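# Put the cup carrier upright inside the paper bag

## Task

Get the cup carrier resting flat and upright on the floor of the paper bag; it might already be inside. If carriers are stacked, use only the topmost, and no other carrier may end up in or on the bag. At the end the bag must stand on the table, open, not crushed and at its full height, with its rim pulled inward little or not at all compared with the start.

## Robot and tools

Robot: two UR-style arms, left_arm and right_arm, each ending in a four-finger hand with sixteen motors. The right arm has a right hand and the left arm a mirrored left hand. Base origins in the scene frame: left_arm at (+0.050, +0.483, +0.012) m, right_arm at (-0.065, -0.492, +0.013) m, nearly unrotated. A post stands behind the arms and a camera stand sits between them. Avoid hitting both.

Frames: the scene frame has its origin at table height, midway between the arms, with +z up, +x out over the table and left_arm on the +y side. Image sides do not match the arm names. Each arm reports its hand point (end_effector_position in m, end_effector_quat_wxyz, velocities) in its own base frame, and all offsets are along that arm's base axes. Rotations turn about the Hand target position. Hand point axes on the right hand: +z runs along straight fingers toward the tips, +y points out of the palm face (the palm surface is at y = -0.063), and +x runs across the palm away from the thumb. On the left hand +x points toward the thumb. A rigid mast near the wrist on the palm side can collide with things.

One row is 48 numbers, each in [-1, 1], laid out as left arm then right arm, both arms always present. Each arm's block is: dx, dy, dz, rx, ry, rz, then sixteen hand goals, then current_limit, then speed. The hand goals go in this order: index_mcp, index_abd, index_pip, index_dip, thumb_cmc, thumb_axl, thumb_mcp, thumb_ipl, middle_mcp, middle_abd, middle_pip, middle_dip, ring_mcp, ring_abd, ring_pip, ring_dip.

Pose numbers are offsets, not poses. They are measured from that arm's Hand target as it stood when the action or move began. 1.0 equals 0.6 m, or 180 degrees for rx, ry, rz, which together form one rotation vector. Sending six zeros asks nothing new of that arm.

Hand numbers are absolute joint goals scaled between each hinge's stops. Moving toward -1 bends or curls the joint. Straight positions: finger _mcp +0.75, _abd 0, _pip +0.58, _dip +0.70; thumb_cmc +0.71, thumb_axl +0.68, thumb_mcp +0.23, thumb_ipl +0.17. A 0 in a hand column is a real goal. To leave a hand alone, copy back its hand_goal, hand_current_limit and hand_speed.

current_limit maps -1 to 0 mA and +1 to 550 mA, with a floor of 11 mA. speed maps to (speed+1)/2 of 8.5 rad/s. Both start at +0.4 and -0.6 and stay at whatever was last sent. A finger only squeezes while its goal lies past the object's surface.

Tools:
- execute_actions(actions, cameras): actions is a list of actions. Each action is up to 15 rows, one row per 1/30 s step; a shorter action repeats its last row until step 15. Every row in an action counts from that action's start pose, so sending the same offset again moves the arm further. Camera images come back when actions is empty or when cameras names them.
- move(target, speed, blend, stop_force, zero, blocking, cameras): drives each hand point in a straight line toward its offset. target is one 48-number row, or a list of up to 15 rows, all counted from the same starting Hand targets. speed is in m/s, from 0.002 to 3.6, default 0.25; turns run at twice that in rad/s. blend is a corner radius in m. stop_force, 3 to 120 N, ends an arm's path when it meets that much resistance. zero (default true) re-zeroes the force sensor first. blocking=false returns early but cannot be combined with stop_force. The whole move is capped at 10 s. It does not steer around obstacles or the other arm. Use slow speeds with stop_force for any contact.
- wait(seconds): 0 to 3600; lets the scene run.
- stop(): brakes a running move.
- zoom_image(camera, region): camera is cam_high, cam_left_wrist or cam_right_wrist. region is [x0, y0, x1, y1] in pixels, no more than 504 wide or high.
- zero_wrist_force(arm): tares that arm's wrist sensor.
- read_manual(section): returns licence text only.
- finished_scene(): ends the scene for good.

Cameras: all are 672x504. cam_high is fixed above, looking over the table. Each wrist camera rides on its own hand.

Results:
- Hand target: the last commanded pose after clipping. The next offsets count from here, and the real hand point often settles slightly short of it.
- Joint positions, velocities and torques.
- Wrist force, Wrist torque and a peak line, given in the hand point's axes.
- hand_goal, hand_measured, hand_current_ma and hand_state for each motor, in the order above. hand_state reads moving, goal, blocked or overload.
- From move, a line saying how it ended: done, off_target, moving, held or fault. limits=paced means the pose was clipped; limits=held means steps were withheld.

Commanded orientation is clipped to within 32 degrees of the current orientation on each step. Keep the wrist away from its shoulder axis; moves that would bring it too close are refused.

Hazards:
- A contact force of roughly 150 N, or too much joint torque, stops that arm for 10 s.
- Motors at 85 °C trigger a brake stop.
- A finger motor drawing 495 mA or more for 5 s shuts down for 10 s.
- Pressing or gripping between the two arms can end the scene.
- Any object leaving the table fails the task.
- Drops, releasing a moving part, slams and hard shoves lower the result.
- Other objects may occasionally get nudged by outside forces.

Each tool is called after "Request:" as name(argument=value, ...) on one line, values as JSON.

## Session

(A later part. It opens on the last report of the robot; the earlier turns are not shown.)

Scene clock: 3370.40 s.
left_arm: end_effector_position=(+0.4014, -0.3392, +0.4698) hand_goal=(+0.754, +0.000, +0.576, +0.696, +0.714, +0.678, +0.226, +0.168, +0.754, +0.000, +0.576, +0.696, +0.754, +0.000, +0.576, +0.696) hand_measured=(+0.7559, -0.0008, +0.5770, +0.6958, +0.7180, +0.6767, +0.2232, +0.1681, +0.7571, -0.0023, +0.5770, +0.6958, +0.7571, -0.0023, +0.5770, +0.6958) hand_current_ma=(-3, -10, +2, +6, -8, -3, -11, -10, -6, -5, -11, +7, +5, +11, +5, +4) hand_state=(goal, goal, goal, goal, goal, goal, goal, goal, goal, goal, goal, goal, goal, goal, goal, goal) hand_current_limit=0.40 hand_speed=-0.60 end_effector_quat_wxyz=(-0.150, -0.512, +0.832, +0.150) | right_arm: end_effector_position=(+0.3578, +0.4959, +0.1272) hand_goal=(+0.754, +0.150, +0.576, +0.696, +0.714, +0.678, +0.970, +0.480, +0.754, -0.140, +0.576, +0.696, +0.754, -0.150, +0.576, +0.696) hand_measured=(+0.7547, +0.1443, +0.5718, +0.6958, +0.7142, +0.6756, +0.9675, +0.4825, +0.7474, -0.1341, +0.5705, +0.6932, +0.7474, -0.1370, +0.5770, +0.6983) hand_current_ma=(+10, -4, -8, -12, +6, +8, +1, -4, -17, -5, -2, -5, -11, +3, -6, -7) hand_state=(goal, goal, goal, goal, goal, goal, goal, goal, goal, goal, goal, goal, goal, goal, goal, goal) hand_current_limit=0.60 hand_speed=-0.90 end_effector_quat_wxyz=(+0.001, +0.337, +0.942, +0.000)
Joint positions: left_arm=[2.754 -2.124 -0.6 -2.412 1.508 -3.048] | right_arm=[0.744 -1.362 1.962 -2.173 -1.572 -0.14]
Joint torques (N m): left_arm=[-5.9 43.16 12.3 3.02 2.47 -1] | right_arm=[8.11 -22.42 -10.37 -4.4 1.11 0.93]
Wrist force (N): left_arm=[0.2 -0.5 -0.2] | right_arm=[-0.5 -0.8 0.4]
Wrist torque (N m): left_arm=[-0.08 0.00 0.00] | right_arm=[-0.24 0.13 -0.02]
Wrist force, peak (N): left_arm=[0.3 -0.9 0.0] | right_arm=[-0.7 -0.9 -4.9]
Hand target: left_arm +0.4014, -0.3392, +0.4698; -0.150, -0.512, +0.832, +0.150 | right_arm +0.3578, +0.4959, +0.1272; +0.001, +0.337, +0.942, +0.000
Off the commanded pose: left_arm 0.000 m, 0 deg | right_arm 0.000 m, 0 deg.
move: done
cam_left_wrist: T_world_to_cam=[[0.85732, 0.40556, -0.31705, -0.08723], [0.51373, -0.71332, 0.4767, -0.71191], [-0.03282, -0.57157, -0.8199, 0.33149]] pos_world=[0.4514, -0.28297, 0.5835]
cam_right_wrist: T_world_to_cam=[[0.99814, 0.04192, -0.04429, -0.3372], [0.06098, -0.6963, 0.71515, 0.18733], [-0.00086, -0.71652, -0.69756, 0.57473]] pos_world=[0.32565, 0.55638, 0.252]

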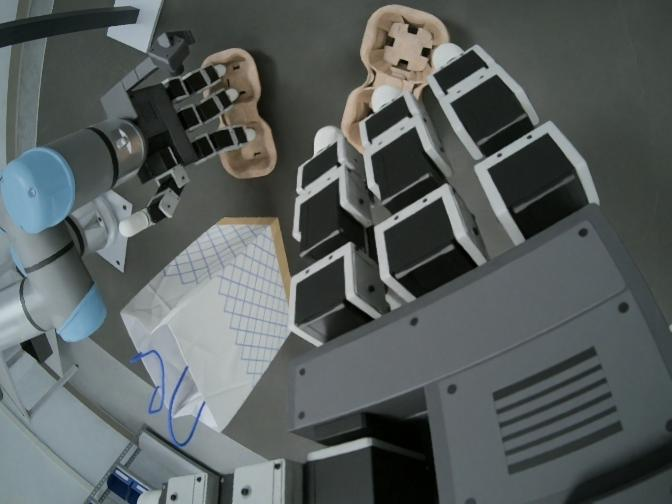

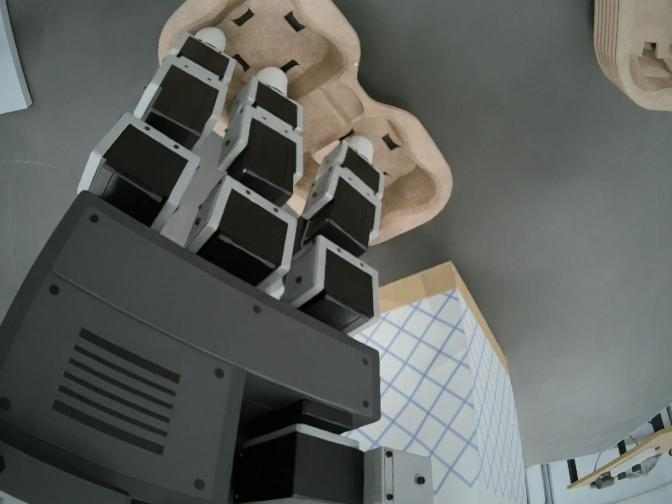

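Request:
zoom_image(camera="cam_left_wrist", region=[110, 290, 230, 450])

Request:
move(target=[[0,0,0,0,0,0, 0.754,0,0.576,0.696,0.714,0.678,0.226,0.168,0.754,0,0.576,0.696,0.754,0,0.576,0.696,0.4,-0.6, 0,0,0.0417,0,0,0, 0.754,0.15,0.576,0.696,0.714,0.678,0.97,0.48,0.754,-0.14,0.576,0.696,0.754,-0.15,0.576,0.696,0.6,-0.9],[0,0,0,0,0,0, 0.754,0,0.576,0.696,0.714,0.678,0.226,0.168,0.754,0,0.576,0.696,0.754,0,0.576,0.696,0.4,-0.6, 0.016,-0.0157,0.0417,0,0,-0.0556, 0.754,0.15,0.576,0.696,0.714,0.678,0.97,0.48,0.754,-0.14,0.576,0.696,0.754,-0.15,0.576,0.696,0.6,-0.9]], speed=0.05, blend=0.005, cameras=["cam_left_wrist","cam_right_wrist"])

Request:
zoom_image(camera="cam_left_wrist", region=[140, 30, 300, 200])

Request:
zoom_image(camera="cam_right_wrist", region=[120, 0, 480, 270])

Scaled by 3.150 from the camera's image (finer frame: 960x720).

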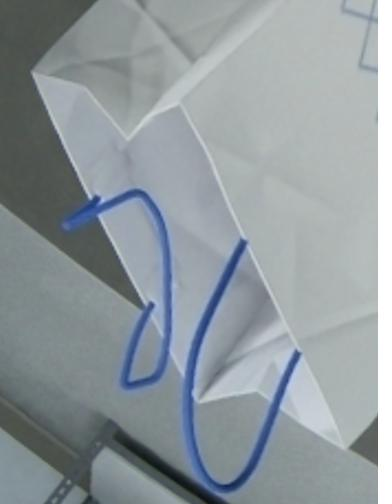

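Scene clock: 3436.87 s.
left_arm: end_effector_position=(+0.4014, -0.3392, +0.4698) hand_goal=(+0.754, +0.000, +0.576, +0.696, +0.714, +0.678, +0.226, +0.168, +0.754, +0.000, +0.576, +0.696, +0.754, +0.000, +0.576, +0.696) hand_measured=(+0.7559, -0.0008, +0.5770, +0.6958, +0.7180, +0.6767, +0.2232, +0.1681, +0.7571, -0.0037, +0.5770, +0.6958, +0.7559, -0.0023, +0.5770, +0.6958) hand_current_ma=(+4, -4, -12, +2, -12, -3, -6, -6, -11, -8, -3, +5, +1, +0, +9, +6) hand_state=(goal, goal, goal, goal, goal, goal, goal, goal, goal, goal, goal, goal, goal, goal, goal, goal) hand_current_limit=0.40 hand_speed=-0.60 end_effector_quat_wxyz=(-0.150, -0.512, +0.832, +0.150) | right_arm: end_effector_position=(+0.3674, +0.4865, +0.1522) hand_goal=(+0.754, +0.150, +0.576, +0.696, +0.714, +0.678, +0.970, +0.480, +0.754, -0.140, +0.576, +0.696, +0.754, -0.150, +0.576, +0.696) hand_measured=(+0.7535, +0.1443, +0.5718, +0.6958, +0.7142, +0.6756, +0.9675, +0.4825, +0.7462, -0.1341, +0.5718, +0.6932, +0.7486, -0.1414, +0.5731, +0.6983) hand_current_ma=(+11, -10, -16, -9, -1, +6, +6, -3, -15, -4, -4, -3, -3, +4, -7, -5) hand_state=(goal, goal, goal, goal, goal, goal, goal, goal, goal, goal, goal, goal, goal, goal, goal, goal) hand_current_limit=0.60 hand_speed=-0.90 end_effector_quat_wxyz=(+0.001, +0.417, +0.909, +0.000)
Joint positions: left_arm=[2.754 -2.124 -0.6 -2.412 1.508 -3.048] | right_arm=[0.747 -1.386 1.917 -2.103 -1.572 0.038]
Joint torques (N m): left_arm=[-5.23 43.22 12.64 3.09 2.45 -1] | right_arm=[11.28 -28.54 -25.43 -1.15 -1.96 -1.6]
Wrist force (N): left_arm=[0.3 -0.3 0.0] | right_arm=[-0.5 -0.3 0.5]
Wrist torque (N m): left_arm=[-0.08 -0.01 0.00] | right_arm=[-0.17 0.14 0.00]
Wrist force, peak (N): left_arm=[0.2 -0.7 -0.2] | right_arm=[-0.2 -0.7 1.3]
Hand target: left_arm +0.4014, -0.3392, +0.4698; -0.150, -0.512, +0.832, +0.150 | right_arm +0.3674, +0.4865, +0.1522; +0.001, +0.417, +0.909, +0.000
Off the commanded pose: left_arm 0.000 m, 0 deg | right_arm 0.000 m, 0 deg.
move: done
cam_left_wrist: T_world_to_cam=[[0.85732, 0.40556, -0.31705, -0.08723], [0.51373, -0.71332, 0.4767, -0.71191], [-0.03282, -0.57157, -0.8199, 0.33149]] pos_world=[0.4514, -0.28297, 0.5835]
cam_right_wrist: T_world_to_cam=[[0.99024, -0.13217, -0.04423, -0.25771], [-0.061, -0.69634, 0.71511, 0.2072], [-0.12531, -0.70543, -0.69761, 0.62581]] pos_world=[0.34625, 0.55169, 0.27701]

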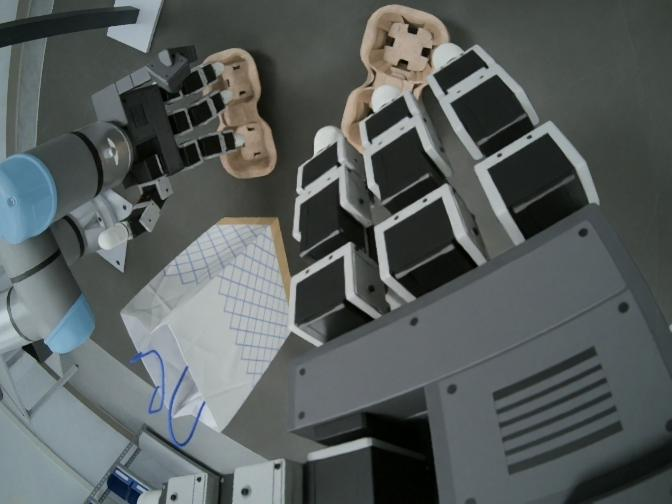

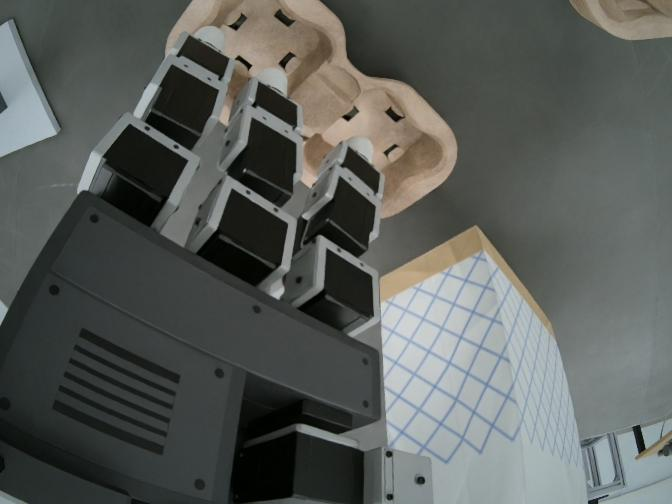

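Scaled by 2.965 from the camera's image (finer frame: 960x720).

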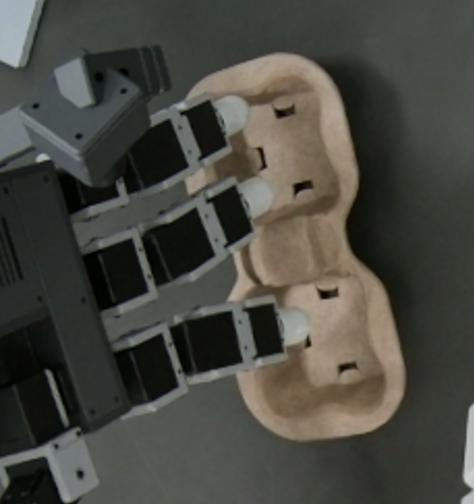

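Scaled by 1.400 from the camera's image (finer frame: 960x720).

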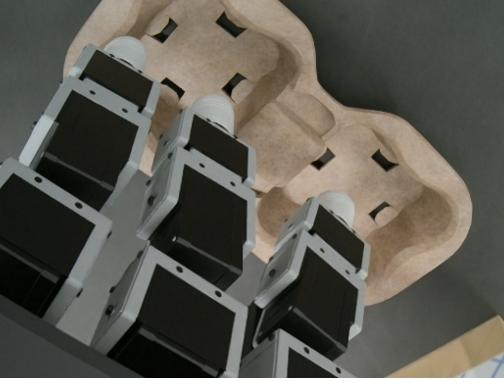

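Request:
move(target=[0,0,0,0,0,0, 0.754,0,0.576,0.696,0.714,0.678,0.226,0.168,0.754,0,0.576,0.696,0.754,0,0.576,0.696,0.4,-0.6, 0,0,-0.0417,0,0,0, 0.754,0.15,0.576,0.696,0.714,0.678,0.97,0.48,0.754,-0.14,0.576,0.696,0.754,-0.15,0.576,0.696,0.6,-0.9], speed=0.03, stop_force=4)

Request:
move(target=[0,0,0,0,0,0, 0.754,0,0.576,0.696,0.714,0.678,0.226,0.168,0.754,0,0.576,0.696,0.754,0,0.576,0.696,0.4,-0.6, 0,0,0,0,0,0, 0.754,-0.25,0.576,0.696,0.714,0.678,0.97,0.48,0.754,0.25,0.576,0.696,0.754,-0.05,0.576,0.696,0.7,-0.92], speed=0.03, cameras=["cam_left_wrist","cam_right_wrist"])

Request:
zoom_image(camera="cam_left_wrist", region=[140, 30, 300, 200])

Request:
zoom_image(camera="cam_right_wrist", region=[120, 0, 480, 270])

Scene clock: 3455.30 s.
left_arm: end_effector_position=(+0.4014, -0.3392, +0.4698) hand_goal=(+0.754, +0.000, +0.576, +0.696, +0.714, +0.678, +0.226, +0.168, +0.754, +0.000, +0.576, +0.696, +0.754, +0.000, +0.576, +0.696) hand_measured=(+0.7571, -0.0008, +0.5770, +0.6958, +0.7180, +0.6767, +0.2232, +0.1672, +0.7571, -0.0023, +0.5757, +0.6958, +0.7571, -0.0023, +0.5770, +0.6958) hand_current_ma=(-4, -5, -1, +1, -7, -8, +0, -2, -7, -9, -8, +4, +6, +5, +2, +1) hand_state=(goal, goal, goal, goal, goal, goal, goal, goal, goal, goal, goal, goal, goal, goal, goal, goal) hand_current_limit=0.40 hand_speed=-0.60 end_effector_quat_wxyz=(-0.150, -0.512, +0.832, +0.150) | right_arm: end_effector_position=(+0.3674, +0.4865, +0.1272) hand_goal=(+0.754, +0.150, +0.576, +0.696, +0.714, +0.678, +0.970, +0.480, +0.754, -0.140, +0.576, +0.696, +0.754, -0.150, +0.576, +0.696) hand_measured=(+0.7535, +0.1443, +0.5718, +0.6958, +0.7142, +0.6756, +0.9675, +0.4825, +0.7474, -0.1356, +0.5718, +0.6932, +0.7498, -0.1429, +0.5731, +0.6983) hand_current_ma=(+10, -13, -5, -12, +1, +6, +4, +5, -8, -11, -2, -4, +1, +7, -12, -14) hand_state=(goal, goal, goal, goal, goal, goal, goal, goal, goal, goal, goal, goal, goal, goal, goal, goal) hand_current_limit=0.60 hand_speed=-0.90 end_effector_quat_wxyz=(+0.001, +0.417, +0.909, +0.000)
Joint positions: left_arm=[2.754 -2.124 -0.6 -2.412 1.508 -3.048] | right_arm=[0.747 -1.352 1.951 -2.17 -1.572 0.038]
Joint torques (N m): left_arm=[-4.83 43.49 12.79 3.01 2.52 -0.91] | right_arm=[-4.17 -38.39 -30.8 -2.26 -1.76 0.71]
Wrist force (N): left_arm=[0.4 -0.4 -0.1] | right_arm=[0.0 -0.3 0.4]
Wrist torque (N m): left_arm=[-0.08 -0.02 0.01] | right_arm=[-0.15 0.12 0.04]
Wrist force, peak (N): left_arm=[0.2 -0.9 -0.2] | right_arm=[-0.7 -0.5 0.9]
Hand target: left_arm +0.4014, -0.3392, +0.4698; -0.150, -0.512, +0.832, +0.150 | right_arm +0.3674, +0.4865, +0.1272; +0.001, +0.417, +0.909, +0.000
Off the commanded pose: left_arm 0.000 m, 0 deg | right_arm 0.000 m, 0 deg.
move: done

Scene clock: 3455.83 s.
left_arm: end_effector_position=(+0.4014, -0.3392, +0.4698) hand_goal=(+0.754, +0.000, +0.576, +0.696, +0.714, +0.678, +0.226, +0.168, +0.754, +0.000, +0.576, +0.696, +0.754, +0.000, +0.576, +0.696) hand_measured=(+0.7571, -0.0008, +0.5770, +0.6958, +0.7167, +0.6767, +0.2242, +0.1672, +0.7571, -0.0037, +0.5770, +0.6958, +0.7571, -0.0023, +0.5770, +0.6958) hand_current_ma=(+4, -10, -6, +11, -9, -1, -4, -12, +8, -6, -10, +6, +6, +5, +10, +4) hand_state=(goal, goal, goal, goal, goal, goal, goal, goal, goal, goal, goal, goal, goal, goal, goal, goal) hand_current_limit=0.40 hand_speed=-0.60 end_effector_quat_wxyz=(-0.150, -0.512, +0.832, +0.150) | right_arm: end_effector_position=(+0.3674, +0.4865, +0.1272) hand_goal=(+0.754, -0.250, +0.576, +0.696, +0.714, +0.678, +0.970, +0.480, +0.754, +0.250, +0.576, +0.696, +0.754, -0.050, +0.576, +0.696) hand_measured=(+0.7547, +0.0622, +0.5718, +0.6958, +0.7142, +0.6756, +0.9675, +0.4825, +0.7462, -0.0535, +0.5718, +0.6932, +0.7474, -0.0521, +0.5731, +0.6983) hand_current_ma=(+5, +107, -7, -12, +1, +8, -5, -1, -17, -116, -8, +1, +0, -5, -10, -11) hand_state=(goal, moving, goal, goal, goal, goal, goal, goal, goal, moving, goal, goal, goal, goal, goal, goal) hand_current_limit=0.70 hand_speed=-0.92 end_effector_quat_wxyz=(+0.001, +0.417, +0.909, +0.000)
Joint positions: left_arm=[2.754 -2.124 -0.6 -2.412 1.508 -3.048] | right_arm=[0.747 -1.352 1.951 -2.17 -1.572 0.038]
Joint torques (N m): left_arm=[-6.11 45.13 12.28 2.97 2.49 -1.09] | right_arm=[-6.18 -38.38 -31.2 -3.07 -1.68 0.44]
Wrist force (N): left_arm=[0.4 -0.5 0.0] | right_arm=[-0.4 -0.2 0.5]
Wrist torque (N m): left_arm=[-0.10 -0.02 0.02] | right_arm=[-0.17 0.19 0.02]
Wrist force, peak (N): left_arm=[0.1 -0.7 0.1] | right_arm=[-0.3 -0.7 0.5]
Hand target: left_arm +0.4014, -0.3392, +0.4698; -0.150, -0.512, +0.832, +0.150 | right_arm +0.3674, +0.4865, +0.1272; +0.001, +0.417, +0.909, +0.000
Off the commanded pose: left_arm 0.000 m, 0 deg | right_arm 0.000 m, 0 deg.
move: done
cam_left_wrist: T_world_to_cam=[[0.85732, 0.40556, -0.31705, -0.08723], [0.51373, -0.71332, 0.4767, -0.71191], [-0.03282, -0.57157, -0.8199, 0.33149]] pos_world=[0.4514, -0.28297, 0.5835]
cam_right_wrist: T_world_to_cam=[[0.99024, -0.13216, -0.04422, -0.25882], [-0.06099, -0.69629, 0.71516, 0.22503], [-0.1253, -0.70548, -0.69756, 0.60838]] pos_world=[0.34625, 0.55169, 0.252]

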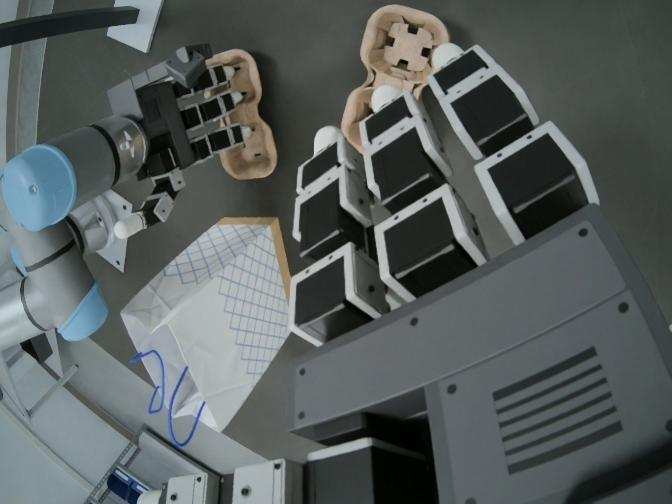

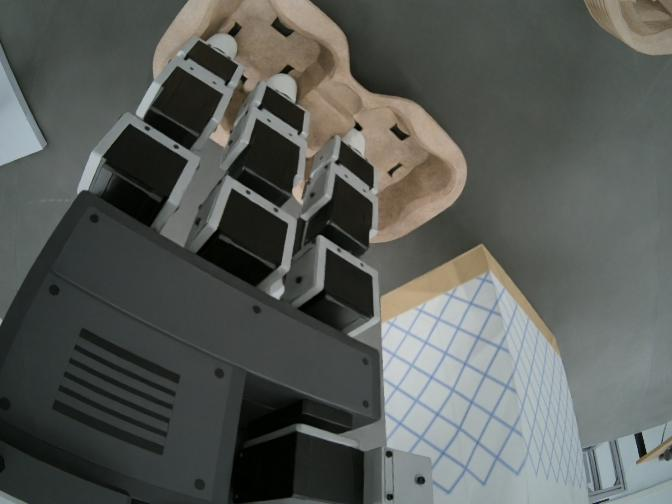

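Scaled by 2.965 from the camera's image (finer frame: 960x720).

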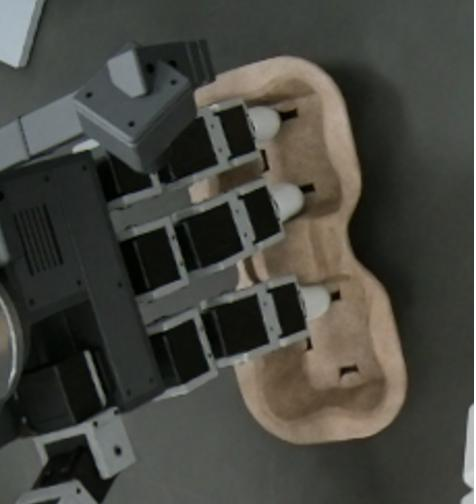

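Scaled by 1.400 from the camera's image (finer frame: 960x720).

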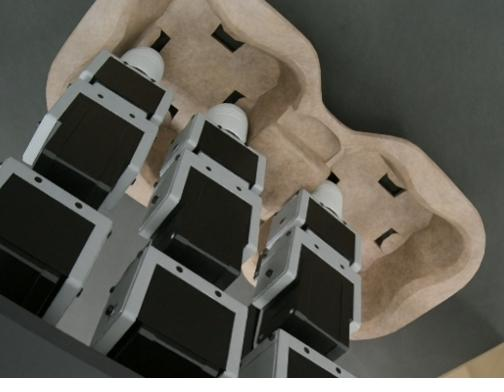

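Request:
move(target=[0,0,0,0,0,0, 0.754,0,0.576,0.696,0.714,0.678,0.226,0.168,0.754,0,0.576,0.696,0.754,0,0.576,0.696,0.4,-0.6, 0,0,0.1833,0,0,0, 0.754,-0.25,0.576,0.696,0.714,0.678,0.97,0.48,0.754,0.25,0.576,0.696,0.754,-0.05,0.576,0.696,0.7,-0.92], speed=0.06, cameras=["cam_left_wrist"])

Request:
zoom_image(camera="cam_left_wrist", region=[80, 40, 260, 220])

Scene clock: 3464.50 s.
left_arm: end_effector_position=(+0.4014, -0.3392, +0.4698) hand_goal=(+0.754, +0.000, +0.576, +0.696, +0.714, +0.678, +0.226, +0.168, +0.754, +0.000, +0.576, +0.696, +0.754, +0.000, +0.576, +0.696) hand_measured=(+0.7559, +0.0007, +0.5770, +0.6958, +0.7180, +0.6767, +0.2232, +0.1672, +0.7571, -0.0023, +0.5770, +0.6958, +0.7559, -0.0008, +0.5770, +0.6958) hand_current_ma=(+0, -3, +5, +6, -1, +0, -6, -9, -3, -8, -7, +6, +12, +12, +9, +14) hand_state=(goal, goal, goal, goal, goal, goal, goal, goal, goal, goal, goal, goal, goal, goal, goal, goal) hand_current_limit=0.40 hand_speed=-0.60 end_effector_quat_wxyz=(-0.150, -0.512, +0.832, +0.150) | right_arm: end_effector_position=(+0.3675, +0.4865, +0.2372) hand_goal=(+0.754, -0.250, +0.576, +0.696, +0.714, +0.678, +0.970, +0.480, +0.754, +0.250, +0.576, +0.696, +0.754, -0.050, +0.576, +0.696) hand_measured=(+0.7535, +0.0593, +0.5718, +0.6958, +0.7142, +0.6756, +0.9675, +0.4825, +0.7462, -0.0535, +0.5718, +0.6932, +0.7486, -0.0535, +0.5731, +0.6983) hand_current_ma=(+7, +460, -8, -7, +1, +8, -6, +2, -12, -473, -6, -2, -5, -4, +2, -12) hand_state=(goal, blocked, goal, goal, goal, goal, goal, goal, goal, blocked, goal, goal, goal, goal, goal, goal) hand_current_limit=0.70 hand_speed=-0.92 end_effector_quat_wxyz=(+0.001, +0.417, +0.909, +0.000)
Joint positions: left_arm=[2.754 -2.124 -0.6 -2.412 1.508 -3.048] | right_arm=[0.747 -1.471 1.779 -1.88 -1.572 0.038]
Joint torques (N m): left_arm=[-4.67 44.79 12.69 2.97 2.44 -1.07] | right_arm=[-9.07 -20.68 -15.84 -2.99 -1.56 -1.32]
Wrist force (N): left_arm=[0.4 -0.6 -0.1] | right_arm=[-0.4 -0.4 0.8]
Wrist torque (N m): left_arm=[-0.09 -0.02 0.02] | right_arm=[-0.21 0.15 -0.02]
Wrist force, peak (N): left_arm=[0.2 -0.7 -0.3] | right_arm=[-0.6 -0.7 1.3]
Hand target: left_arm +0.4014, -0.3392, +0.4698; -0.150, -0.512, +0.832, +0.150 | right_arm +0.3674, +0.4865, +0.2371; +0.001, +0.417, +0.909, +0.000
Off the commanded pose: left_arm 0.000 m, 0 deg | right_arm 0.000 m, 0 deg.
move: done
cam_left_wrist: T_world_to_cam=[[0.85732, 0.40556, -0.31705, -0.08723], [0.51373, -0.71332, 0.4767, -0.71191], [-0.03282, -0.57157, -0.8199, 0.33149]] pos_world=[0.4514, -0.28297, 0.5835]

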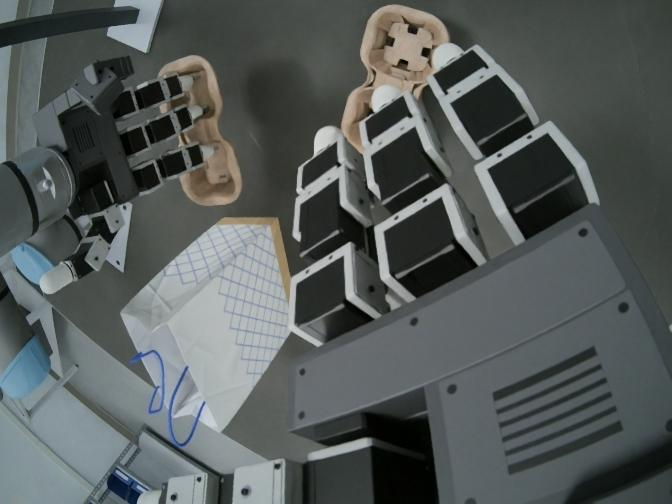

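Scaled by 2.800 from the camera's image (finer frame: 960x720).

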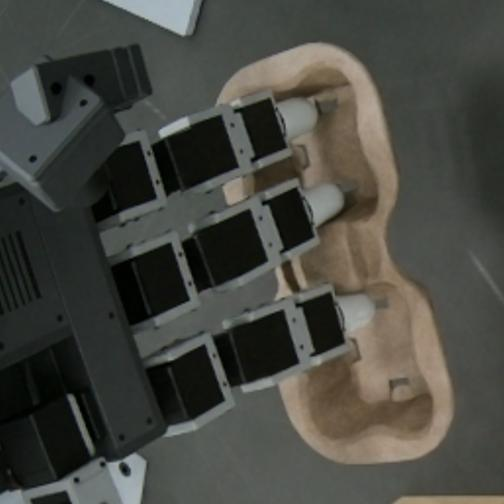

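Request:
move(target=[0,0,0,0,0,0, 0.754,0,0.576,0.696,0.714,0.678,0.226,0.168,0.754,0,0.576,0.696,0.754,0,0.576,0.696,0.4,-0.6, 0,0,0,0,0,0, 0.754,-0.05,0.576,0.696,0.714,0.678,0.97,0.48,0.754,0.45,0.576,0.696,0.754,0.15,0.576,0.696,0.7,-0.96], speed=0.03, cameras=["cam_left_wrist","cam_right_wrist"])

Request:
zoom_image(camera="cam_left_wrist", region=[80, 40, 260, 220])

Request:
zoom_image(camera="cam_right_wrist", region=[120, 0, 480, 270])

Scene clock: 3593.00 s.
left_arm: end_effector_position=(+0.4014, -0.3392, +0.4698) hand_goal=(+0.754, +0.000, +0.576, +0.696, +0.714, +0.678, +0.226, +0.168, +0.754, +0.000, +0.576, +0.696, +0.754, +0.000, +0.576, +0.696) hand_measured=(+0.7571, -0.0008, +0.5757, +0.6958, +0.7180, +0.6777, +0.2232, +0.1681, +0.7559, -0.0023, +0.5770, +0.6958, +0.7559, -0.0023, +0.5770, +0.6958) hand_current_ma=(+2, -6, -3, +4, -16, -1, -6, -11, -1, -9, -9, +15, +0, +10, +10, +3) hand_state=(goal, goal, goal, goal, goal, goal, goal, goal, goal, goal, goal, goal, goal, goal, goal, goal) hand_current_limit=0.40 hand_speed=-0.60 end_effector_quat_wxyz=(-0.150, -0.512, +0.832, +0.150) | right_arm: end_effector_position=(+0.3674, +0.4865, +0.2371) hand_goal=(+0.754, -0.050, +0.576, +0.696, +0.714, +0.678, +0.970, +0.480, +0.754, +0.450, +0.576, +0.696, +0.754, +0.150, +0.576, +0.696) hand_measured=(+0.7535, +0.0666, +0.5718, +0.6958, +0.7142, +0.6756, +0.9675, +0.4825, +0.7474, -0.0462, +0.5705, +0.6932, +0.7486, +0.1076, +0.5744, +0.6983) hand_current_ma=(+2, +154, -10, -4, -1, +11, +2, -3, -16, -476, -7, -5, +1, -42, -1, -2) hand_state=(goal, blocked, goal, goal, goal, goal, goal, goal, goal, blocked, goal, goal, goal, blocked, goal, goal) hand_current_limit=0.70 hand_speed=-0.96 end_effector_quat_wxyz=(+0.001, +0.417, +0.909, +0.000)
Joint positions: left_arm=[2.754 -2.124 -0.6 -2.412 1.508 -3.048] | right_arm=[0.747 -1.471 1.779 -1.88 -1.572 0.038]
Joint torques (N m): left_arm=[-5.53 44.33 12.14 2.9 2.28 -1.03] | right_arm=[-9.24 -20.47 -13.05 -1.69 -1.14 -1.31]
Wrist force (N): left_arm=[-0.1 -0.6 0.0] | right_arm=[-0.1 -0.1 0.5]
Wrist torque (N m): left_arm=[-0.10 0.04 -0.02] | right_arm=[-0.16 0.12 0.01]
Wrist force, peak (N): left_arm=[0.3 -0.8 0.1] | right_arm=[-0.2 -0.4 0.9]
Hand target: left_arm +0.4014, -0.3392, +0.4698; -0.150, -0.512, +0.832, +0.150 | right_arm +0.3674, +0.4865, +0.2371; +0.001, +0.417, +0.909, +0.000
Off the commanded pose: left_arm 0.000 m, 0 deg | right_arm 0.000 m, 0 deg.
move: done
cam_left_wrist: T_world_to_cam=[[0.85732, 0.40556, -0.31705, -0.08723], [0.51373, -0.71332, 0.4767, -0.71191], [-0.03282, -0.57157, -0.8199, 0.33149]] pos_world=[0.4514, -0.28297, 0.5835]
cam_right_wrist: T_world_to_cam=[[0.99024, -0.13216, -0.04422, -0.25396], [-0.06099, -0.69629, 0.71516, 0.14637], [-0.1253, -0.70548, -0.69756, 0.68512]] pos_world=[0.34625, 0.55169, 0.36201]

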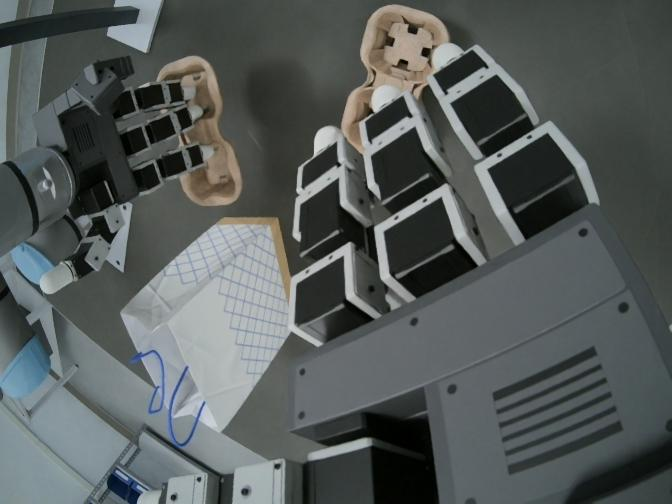

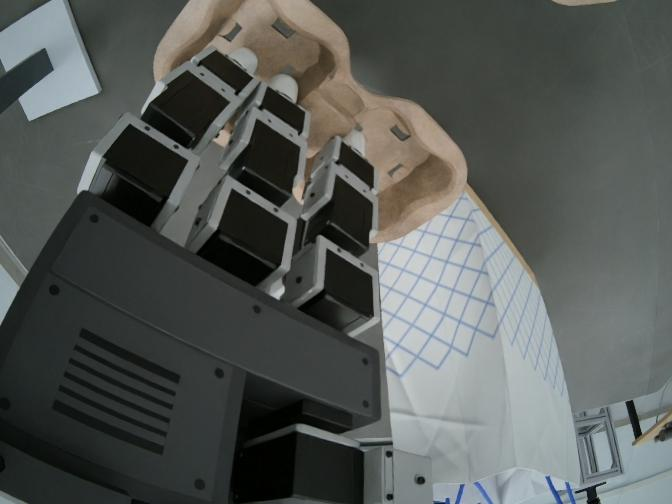

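Scaled by 2.800 from the camera's image (finer frame: 960x720).

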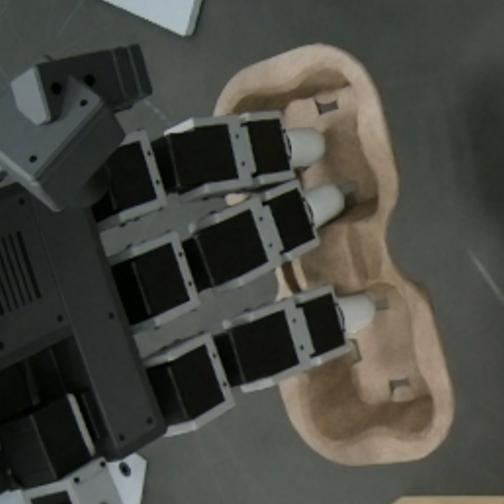

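Scaled by 1.400 from the camera's image (finer frame: 960x720).

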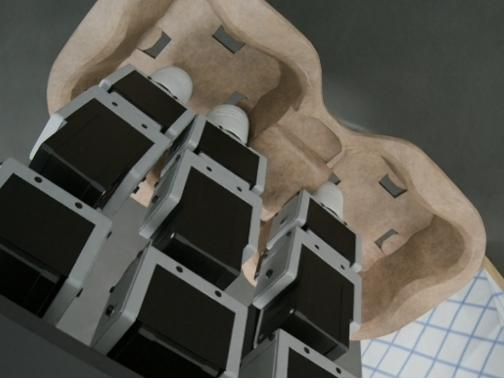

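Request:
move(target=[0,0,0,0,0,0, 0.754,0,0.576,0.696,0.714,0.678,0.226,0.168,0.754,0,0.576,0.696,0.754,0,0.576,0.696,0.4,-0.6, 0,0,-0.12,0,0,0, 0.754,-0.05,0.576,0.696,0.714,0.678,0.97,0.48,0.754,0.45,0.576,0.696,0.754,0.15,0.576,0.696,0.7,-0.96], speed=0.06)

Request:
move(target=[0,0,0,0,0,0, 0.754,0,0.576,0.696,0.714,0.678,0.226,0.168,0.754,0,0.576,0.696,0.754,0,0.576,0.696,0.4,-0.6, 0,0,0,0,0,0, 0.754,0.06,0.576,0.696,0.714,0.678,0.97,0.48,0.754,0.5,0.576,0.696,0.754,0.3,0.576,0.696,0.7,-0.96], speed=0.03)

Request:
move(target=[0,0,0,0,0,0, 0.754,0,0.576,0.696,0.714,0.678,0.226,0.168,0.754,0,0.576,0.696,0.754,0,0.576,0.696,0.4,-0.6, 0,0,0,0,0,0, 0.754,0.14,0.576,0.696,0.714,0.678,0.97,0.48,0.754,0.5,0.576,0.696,0.754,0.35,0.576,0.696,0.7,-0.96], speed=0.03, cameras=["cam_left_wrist","cam_right_wrist"])

Request:
zoom_image(camera="cam_left_wrist", region=[100, 40, 280, 220])

Request:
zoom_image(camera="cam_right_wrist", region=[120, 0, 480, 270])

Scene clock: 3618.70 s.
left_arm: end_effector_position=(+0.4014, -0.3392, +0.4698) hand_goal=(+0.754, +0.000, +0.576, +0.696, +0.714, +0.678, +0.226, +0.168, +0.754, +0.000, +0.576, +0.696, +0.754, +0.000, +0.576, +0.696) hand_measured=(+0.7571, -0.0008, +0.5770, +0.6958, +0.7180, +0.6767, +0.2242, +0.1672, +0.7571, -0.0037, +0.5770, +0.6958, +0.7571, -0.0023, +0.5770, +0.6958) hand_current_ma=(+1, -5, +5, +5, -9, -4, -10, -10, -2, -4, -3, +9, +3, +14, +4, +15) hand_state=(goal, goal, goal, goal, goal, goal, goal, goal, goal, goal, goal, goal, goal, goal, goal, goal) hand_current_limit=0.40 hand_speed=-0.60 end_effector_quat_wxyz=(-0.150, -0.512, +0.832, +0.150) | right_arm: end_effector_position=(+0.3674, +0.4864, +0.1651) hand_goal=(+0.754, -0.050, +0.576, +0.696, +0.714, +0.678, +0.970, +0.480, +0.754, +0.450, +0.576, +0.696, +0.754, +0.150, +0.576, +0.696) hand_measured=(+0.7535, +0.0666, +0.5718, +0.6958, +0.7142, +0.6756, +0.9675, +0.4825, +0.7462, -0.0462, +0.5705, +0.6932, +0.7486, +0.1076, +0.5731, +0.6983) hand_current_ma=(+16, +158, -12, -10, +8, +11, +4, -3, -15, -476, -1, -3, -2, -38, -6, -5) hand_state=(goal, blocked, goal, goal, goal, goal, goal, goal, goal, blocked, goal, goal, goal, blocked, goal, goal) hand_current_limit=0.70 hand_speed=-0.96 end_effector_quat_wxyz=(+0.001, +0.417, +0.909, +0.000)
Joint positions: left_arm=[2.754 -2.124 -0.6 -2.412 1.508 -3.048] | right_arm=[0.747 -1.402 1.899 -2.069 -1.572 0.038]
Joint torques (N m): left_arm=[-5.38 43.9 13.54 3.04 2.5 -0.94] | right_arm=[-10.08 -34.49 -31.46 -2.55 -0.51 -1.24]
Wrist force (N): left_arm=[-0.1 -0.4 -0.2] | right_arm=[-0.6 -0.7 1.1]
Wrist torque (N m): left_arm=[-0.07 0.04 -0.03] | right_arm=[-0.26 0.12 -0.04]
Wrist force, peak (N): left_arm=[0.2 -0.9 0.1] | right_arm=[-0.6 -0.6 1.8]
Hand target: left_arm +0.4014, -0.3392, +0.4698; -0.150, -0.512, +0.832, +0.150 | right_arm +0.3674, +0.4865, +0.1651; +0.001, +0.417, +0.909, +0.000
Off the commanded pose: left_arm 0.000 m, 0 deg | right_arm 0.000 m, 0 deg.
move: done

Scene clock: 3619.73 s.
left_arm: end_effector_position=(+0.4014, -0.3392, +0.4698) hand_goal=(+0.754, +0.000, +0.576, +0.696, +0.714, +0.678, +0.226, +0.168, +0.754, +0.000, +0.576, +0.696, +0.754, +0.000, +0.576, +0.696) hand_measured=(+0.7571, -0.0008, +0.5770, +0.6958, +0.7167, +0.6767, +0.2232, +0.1672, +0.7559, -0.0037, +0.5770, +0.6958, +0.7571, -0.0023, +0.5770, +0.6958) hand_current_ma=(+6, -11, -5, +6, +4, -18, -8, +0, +0, -2, -9, +3, +5, +13, -2, +14) hand_state=(goal, goal, goal, goal, goal, goal, goal, goal, goal, goal, goal, goal, goal, goal, goal, goal) hand_current_limit=0.40 hand_speed=-0.60 end_effector_quat_wxyz=(-0.150, -0.512, +0.832, +0.150) | right_arm: end_effector_position=(+0.3674, +0.4865, +0.1651) hand_goal=(+0.754, +0.060, +0.576, +0.696, +0.714, +0.678, +0.970, +0.480, +0.754, +0.500, +0.576, +0.696, +0.754, +0.300, +0.576, +0.696) hand_measured=(+0.7535, +0.1750, +0.5718, +0.6958, +0.7142, +0.6756, +0.9675, +0.4825, +0.7462, +0.0505, +0.5718, +0.6920, +0.7486, +0.2073, +0.5731, +0.6983) hand_current_ma=(+5, +157, -9, -10, -5, +4, -3, +3, -6, -472, +4, -2, -3, -123, -8, -4) hand_state=(goal, blocked, goal, goal, goal, goal, goal, goal, goal, blocked, goal, goal, goal, blocked, goal, goal) hand_current_limit=0.70 hand_speed=-0.96 end_effector_quat_wxyz=(+0.001, +0.417, +0.909, +0.000)
Joint positions: left_arm=[2.754 -2.124 -0.6 -2.412 1.508 -3.048] | right_arm=[0.747 -1.402 1.899 -2.069 -1.572 0.038]
Joint torques (N m): left_arm=[-5.88 43.77 12.41 3.06 2.47 -0.85] | right_arm=[-10.4 -36.88 -32.65 -4.52 -0.42 -1.33]
Wrist force (N): left_arm=[0.3 -0.4 -0.1] | right_arm=[0.0 -0.5 1.0]
Wrist torque (N m): left_arm=[-0.08 -0.01 0.01] | right_arm=[-0.22 0.05 0.01]
Wrist force, peak (N): left_arm=[0.3 -0.7 -0.3] | right_arm=[-0.7 -0.6 1.2]
Hand target: left_arm +0.4014, -0.3392, +0.4698; -0.150, -0.512, +0.832, +0.150 | right_arm +0.3674, +0.4865, +0.1651; +0.001, +0.417, +0.909, +0.000
Off the commanded pose: left_arm 0.000 m, 0 deg | right_arm 0.000 m, 0 deg.
move: done

Scene clock: 3620.50 s.
left_arm: end_effector_position=(+0.4014, -0.3392, +0.4698) hand_goal=(+0.754, +0.000, +0.576, +0.696, +0.714, +0.678, +0.226, +0.168, +0.754, +0.000, +0.576, +0.696, +0.754, +0.000, +0.576, +0.696) hand_measured=(+0.7571, -0.0008, +0.5770, +0.6958, +0.7180, +0.6777, +0.2232, +0.1672, +0.7559, -0.0037, +0.5770, +0.6958, +0.7571, -0.0023, +0.5770, +0.6958) hand_current_ma=(+13, -6, -3, -2, -5, +7, -16, +0, +1, -10, -12, -3, -1, +5, +3, +4) hand_state=(goal, goal, goal, goal, goal, goal, goal, goal, goal, goal, goal, goal, goal, goal, goal, goal) hand_current_limit=0.40 hand_speed=-0.60 end_effector_quat_wxyz=(-0.150, -0.512, +0.832, +0.150) | right_arm: end_effector_position=(+0.3674, +0.4865, +0.1651) hand_goal=(+0.754, +0.140, +0.576, +0.696, +0.714, +0.678, +0.970, +0.480, +0.754, +0.500, +0.576, +0.696, +0.754, +0.350, +0.576, +0.696) hand_measured=(+0.7547, +0.2483, +0.5718, +0.6958, +0.7129, +0.6756, +0.9665, +0.4825, +0.7474, +0.1208, +0.5705, +0.6920, +0.7498, +0.2717, +0.5731, +0.6983) hand_current_ma=(+9, +143, -12, -14, +6, +3, +1, +6, -16, -474, -5, +0, -2, -99, -14, -8) hand_state=(goal, blocked, goal, goal, goal, goal, goal, goal, goal, blocked, goal, goal, goal, blocked, goal, goal) hand_current_limit=0.70 hand_speed=-0.96 end_effector_quat_wxyz=(+0.001, +0.417, +0.909, +0.000)
Joint positions: left_arm=[2.754 -2.124 -0.6 -2.412 1.508 -3.048] | right_arm=[0.747 -1.402 1.899 -2.069 -1.572 0.038]
Joint torques (N m): left_arm=[-5.13 44.53 12.6 2.98 2.33 -0.98] | right_arm=[-10.64 -37.38 -32.16 -4.44 -0.31 -1.26]
Wrist force (N): left_arm=[0.2 -0.4 0.0] | right_arm=[-0.5 -0.4 1.0]
Wrist torque (N m): left_arm=[-0.09 0.01 -0.01] | right_arm=[-0.21 0.12 -0.02]
Wrist force, peak (N): left_arm=[0.2 -0.7 0.0] | right_arm=[-0.6 -0.6 1.4]
Hand target: left_arm +0.4014, -0.3392, +0.4698; -0.150, -0.512, +0.832, +0.150 | right_arm +0.3674, +0.4865, +0.1651; +0.001, +0.417, +0.909, +0.000
Off the commanded pose: left_arm 0.000 m, 0 deg | right_arm 0.000 m, 0 deg.
move: done
cam_left_wrist: T_world_to_cam=[[0.85732, 0.40556, -0.31705, -0.08723], [0.51373, -0.71332, 0.4767, -0.71191], [-0.03282, -0.57157, -0.8199, 0.33149]] pos_world=[0.4514, -0.28297, 0.5835]
cam_right_wrist: T_world_to_cam=[[0.99024, -0.13217, -0.04423, -0.25713], [-0.061, -0.69634, 0.71511, 0.1979], [-0.12531, -0.70543, -0.69761, 0.63488]] pos_world=[0.34625, 0.55169, 0.29001]

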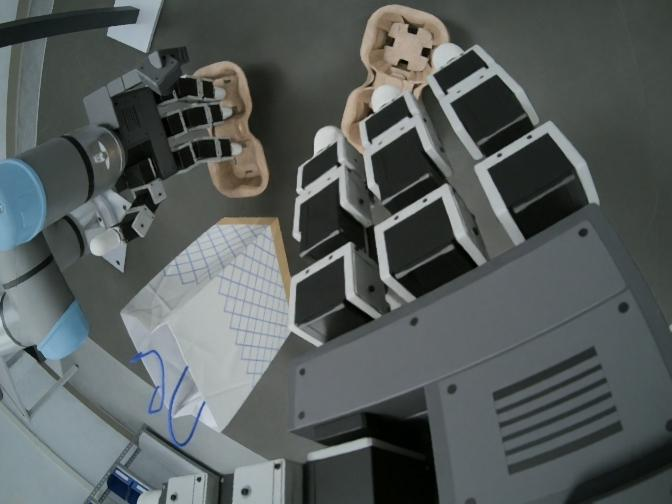

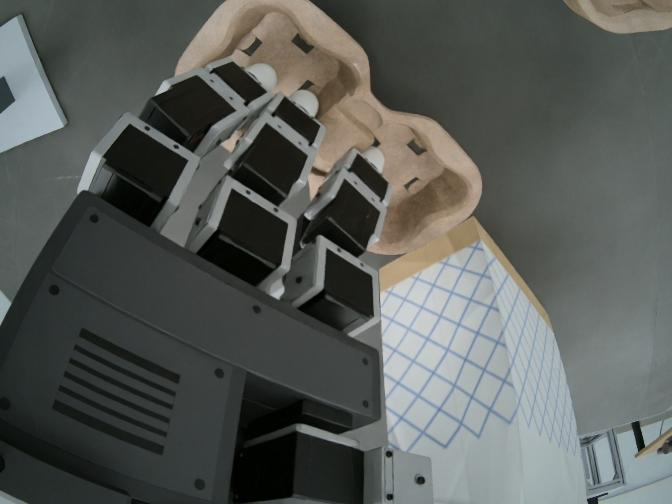

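Scaled by 2.800 from the camera's image (finer frame: 960x720).

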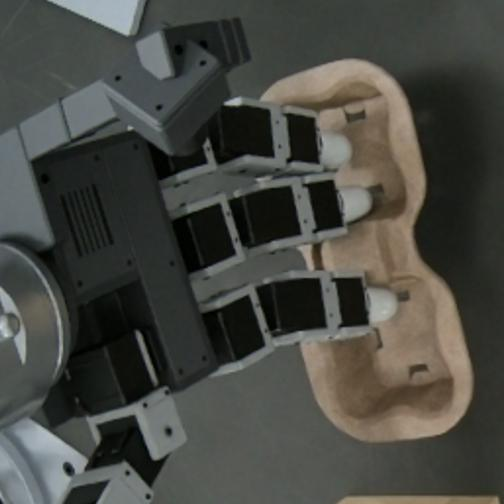

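Scaled by 1.400 from the camera's image (finer frame: 960x720).

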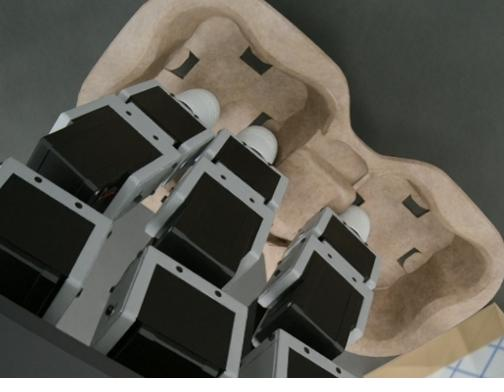

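Request:
zoom_image(camera="cam_left_wrist", region=[115, 305, 225, 455])

Request:
zoom_image(camera="cam_left_wrist", region=[115, 335, 175, 425])

Scaled by 3.360 from the camera's image (finer frame: 960x720).

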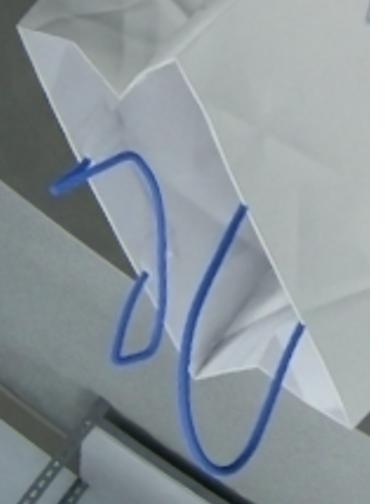

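Scaled by 5.600 from the camera's image (finer frame: 960x720).

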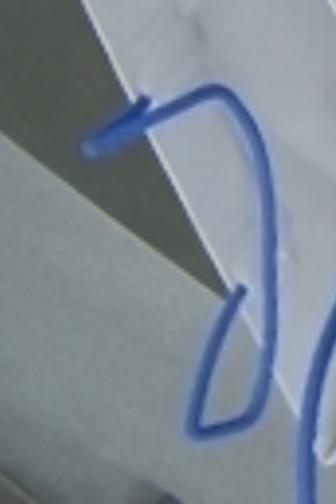

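Request:
move(target=[0,0,0,0,0,0, 0.754,0,0.576,0.696,0.714,0.678,0.226,0.168,0.754,0,0.576,0.696,0.754,0,0.576,0.696,0.4,-0.6, 0,0,-0.09,0,0,0, 0.754,0.14,0.576,0.696,0.714,0.678,0.97,0.48,0.754,0.5,0.576,0.696,0.754,0.35,0.576,0.696,0.7,-0.92], speed=0.015, stop_force=3)

Request:
move(target=[0,0,0,0,0,0, 0.754,0,0.576,0.696,0.714,0.678,0.226,0.168,0.754,0,0.576,0.696,0.754,0,0.576,0.696,0.4,-0.6, 0,0,0,0,0,0, 0.754,0.35,0.576,0.696,0.714,0.678,0.97,0.48,0.754,0.02,0.576,0.696,0.754,0.2,0.576,0.696,0.7,-0.92], speed=0.03, cameras=["cam_left_wrist","cam_right_wrist"])

Scene clock: 3737.13 s.
left_arm: end_effector_position=(+0.4014, -0.3392, +0.4698) hand_goal=(+0.754, +0.000, +0.576, +0.696, +0.714, +0.678, +0.226, +0.168, +0.754, +0.000, +0.576, +0.696, +0.754, +0.000, +0.576, +0.696) hand_measured=(+0.7571, +0.0007, +0.5770, +0.6958, +0.7167, +0.6767, +0.2232, +0.1672, +0.7559, -0.0023, +0.5770, +0.6958, +0.7559, -0.0023, +0.5770, +0.6958) hand_current_ma=(+6, -7, -1, -2, -12, +3, -6, -8, +2, -12, -18, -1, +14, +6, +11, +5) hand_state=(goal, goal, goal, goal, goal, goal, goal, goal, goal, goal, goal, goal, goal, goal, goal, goal) hand_current_limit=0.40 hand_speed=-0.60 end_effector_quat_wxyz=(-0.150, -0.512, +0.832, +0.150) | right_arm: end_effector_position=(+0.3674, +0.4865, +0.1264) hand_goal=(+0.754, +0.140, +0.576, +0.696, +0.714, +0.678, +0.970, +0.480, +0.754, +0.500, +0.576, +0.696, +0.754, +0.350, +0.576, +0.696) hand_measured=(+0.7547, +0.2556, +0.5744, +0.6958, +0.7142, +0.6756, +0.9675, +0.4825, +0.7474, +0.1252, +0.5731, +0.6932, +0.7498, +0.2761, +0.5731, +0.6958) hand_current_ma=(+12, +155, -4, -3, +7, +10, +6, -4, -20, -473, -1, -3, +3, -88, -7, -5) hand_state=(goal, blocked, goal, goal, goal, goal, goal, goal, goal, blocked, goal, goal, goal, blocked, goal, goal) hand_current_limit=0.70 hand_speed=-0.92 end_effector_quat_wxyz=(+0.001, +0.417, +0.909, +0.000)
Joint positions: left_arm=[2.754 -2.124 -0.6 -2.412 1.508 -3.048] | right_arm=[0.747 -1.351 1.952 -2.172 -1.572 0.038]
Joint torques (N m): left_arm=[-5.71 44.62 11.8 3.1 2.49 -0.86] | right_arm=[-10.69 -37.93 -31.06 -4.45 0.33 -1.2]
Wrist force (N): left_arm=[0.3 -0.4 0.0] | right_arm=[-0.2 -0.7 0.5]
Wrist torque (N m): left_arm=[-0.10 0.00 0.00] | right_arm=[-0.22 0.19 0.03]
Wrist force, peak (N): left_arm=[0.3 -0.7 0.0] | right_arm=[1.2 -0.5 -6.0]
Hand target: left_arm +0.4014, -0.3392, +0.4698; -0.150, -0.512, +0.832, +0.150 | right_arm +0.3674, +0.4865, +0.1264; +0.001, +0.417, +0.909, +0.000 (not the last commanded pose)
Off the commanded pose: left_arm 0.000 m, 0 deg | right_arm 0.015 m, 0 deg.
move: contact (right_arm)

Scene clock: 3738.37 s.
left_arm: end_effector_position=(+0.4014, -0.3392, +0.4698) hand_goal=(+0.754, +0.000, +0.576, +0.696, +0.714, +0.678, +0.226, +0.168, +0.754, +0.000, +0.576, +0.696, +0.754, +0.000, +0.576, +0.696) hand_measured=(+0.7571, +0.0007, +0.5770, +0.6971, +0.7180, +0.6767, +0.2242, +0.1672, +0.7571, -0.0023, +0.5770, +0.6971, +0.7559, -0.0023, +0.5757, +0.6971) hand_current_ma=(+5, -7, +0, +6, -4, -3, -16, -10, +2, -12, -14, -1, -1, +3, -3, +4) hand_state=(goal, goal, goal, goal, goal, goal, goal, goal, goal, goal, goal, goal, goal, goal, goal, goal) hand_current_limit=0.40 hand_speed=-0.60 end_effector_quat_wxyz=(-0.150, -0.512, +0.832, +0.150) | right_arm: end_effector_position=(+0.3674, +0.4865, +0.1264) hand_goal=(+0.754, +0.350, +0.576, +0.696, +0.714, +0.678, +0.970, +0.480, +0.754, +0.020, +0.576, +0.696, +0.754, +0.200, +0.576, +0.696) hand_measured=(+0.7535, +0.3406, +0.5731, +0.6958, +0.7142, +0.6756, +0.9675, +0.4825, +0.7474, +0.0402, +0.5718, +0.6932, +0.7486, +0.1970, +0.5731, +0.6945) hand_current_ma=(+4, -16, -9, -4, +3, +10, +4, -5, -10, +6, +0, -6, +6, +5, -2, -8) hand_state=(goal, goal, goal, goal, goal, goal, goal, goal, goal, blocked, goal, goal, goal, goal, goal, goal) hand_current_limit=0.70 hand_speed=-0.92 end_effector_quat_wxyz=(+0.001, +0.417, +0.909, +0.000)
Joint positions: left_arm=[2.754 -2.124 -0.6 -2.412 1.508 -3.048] | right_arm=[0.747 -1.351 1.952 -2.172 -1.572 0.038]
Joint torques (N m): left_arm=[-5.29 44.62 12.73 3.06 2.27 -0.82] | right_arm=[-10.53 -38.47 -30.74 -4.39 0.31 -1.31]
Wrist force (N): left_arm=[0.2 -0.3 0.1] | right_arm=[-0.4 -0.4 0.2]
Wrist torque (N m): left_arm=[-0.08 0.01 0.00] | right_arm=[-0.17 0.20 0.01]
Wrist force, peak (N): left_arm=[0.2 -0.8 0.0] | right_arm=[-0.6 -0.6 0.9]
Hand target: left_arm +0.4014, -0.3392, +0.4698; -0.150, -0.512, +0.832, +0.150 | right_arm +0.3674, +0.4865, +0.1264; +0.001, +0.417, +0.909, +0.000
Off the commanded pose: left_arm 0.000 m, 0 deg | right_arm 0.000 m, 0 deg.
move: done
cam_left_wrist: T_world_to_cam=[[0.85732, 0.40556, -0.31705, -0.08723], [0.51373, -0.71332, 0.4767, -0.71191], [-0.03282, -0.57157, -0.8199, 0.33149]] pos_world=[0.4514, -0.28297, 0.5835]
cam_right_wrist: T_world_to_cam=[[0.99024, -0.13217, -0.04423, -0.25885], [-0.061, -0.69634, 0.71511, 0.22565], [-0.12531, -0.70543, -0.69761, 0.60781]] pos_world=[0.34625, 0.55169, 0.25121]

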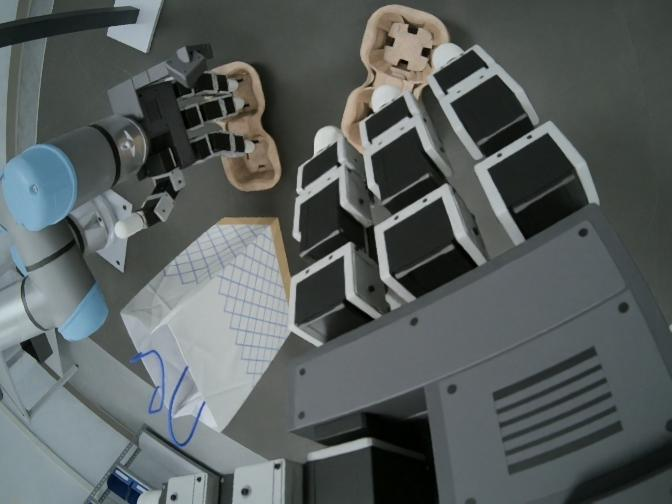

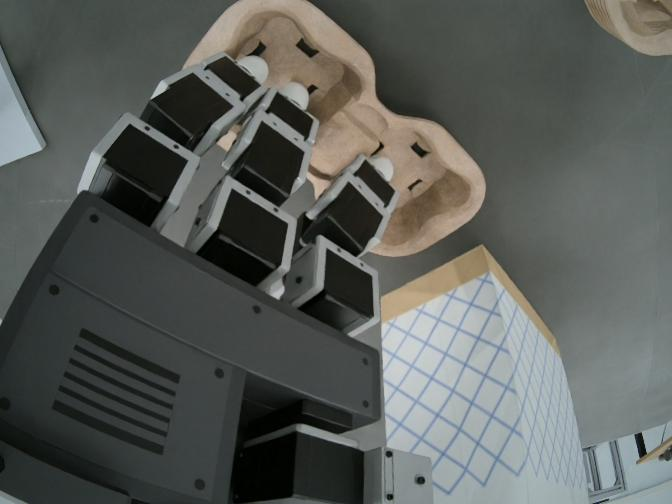

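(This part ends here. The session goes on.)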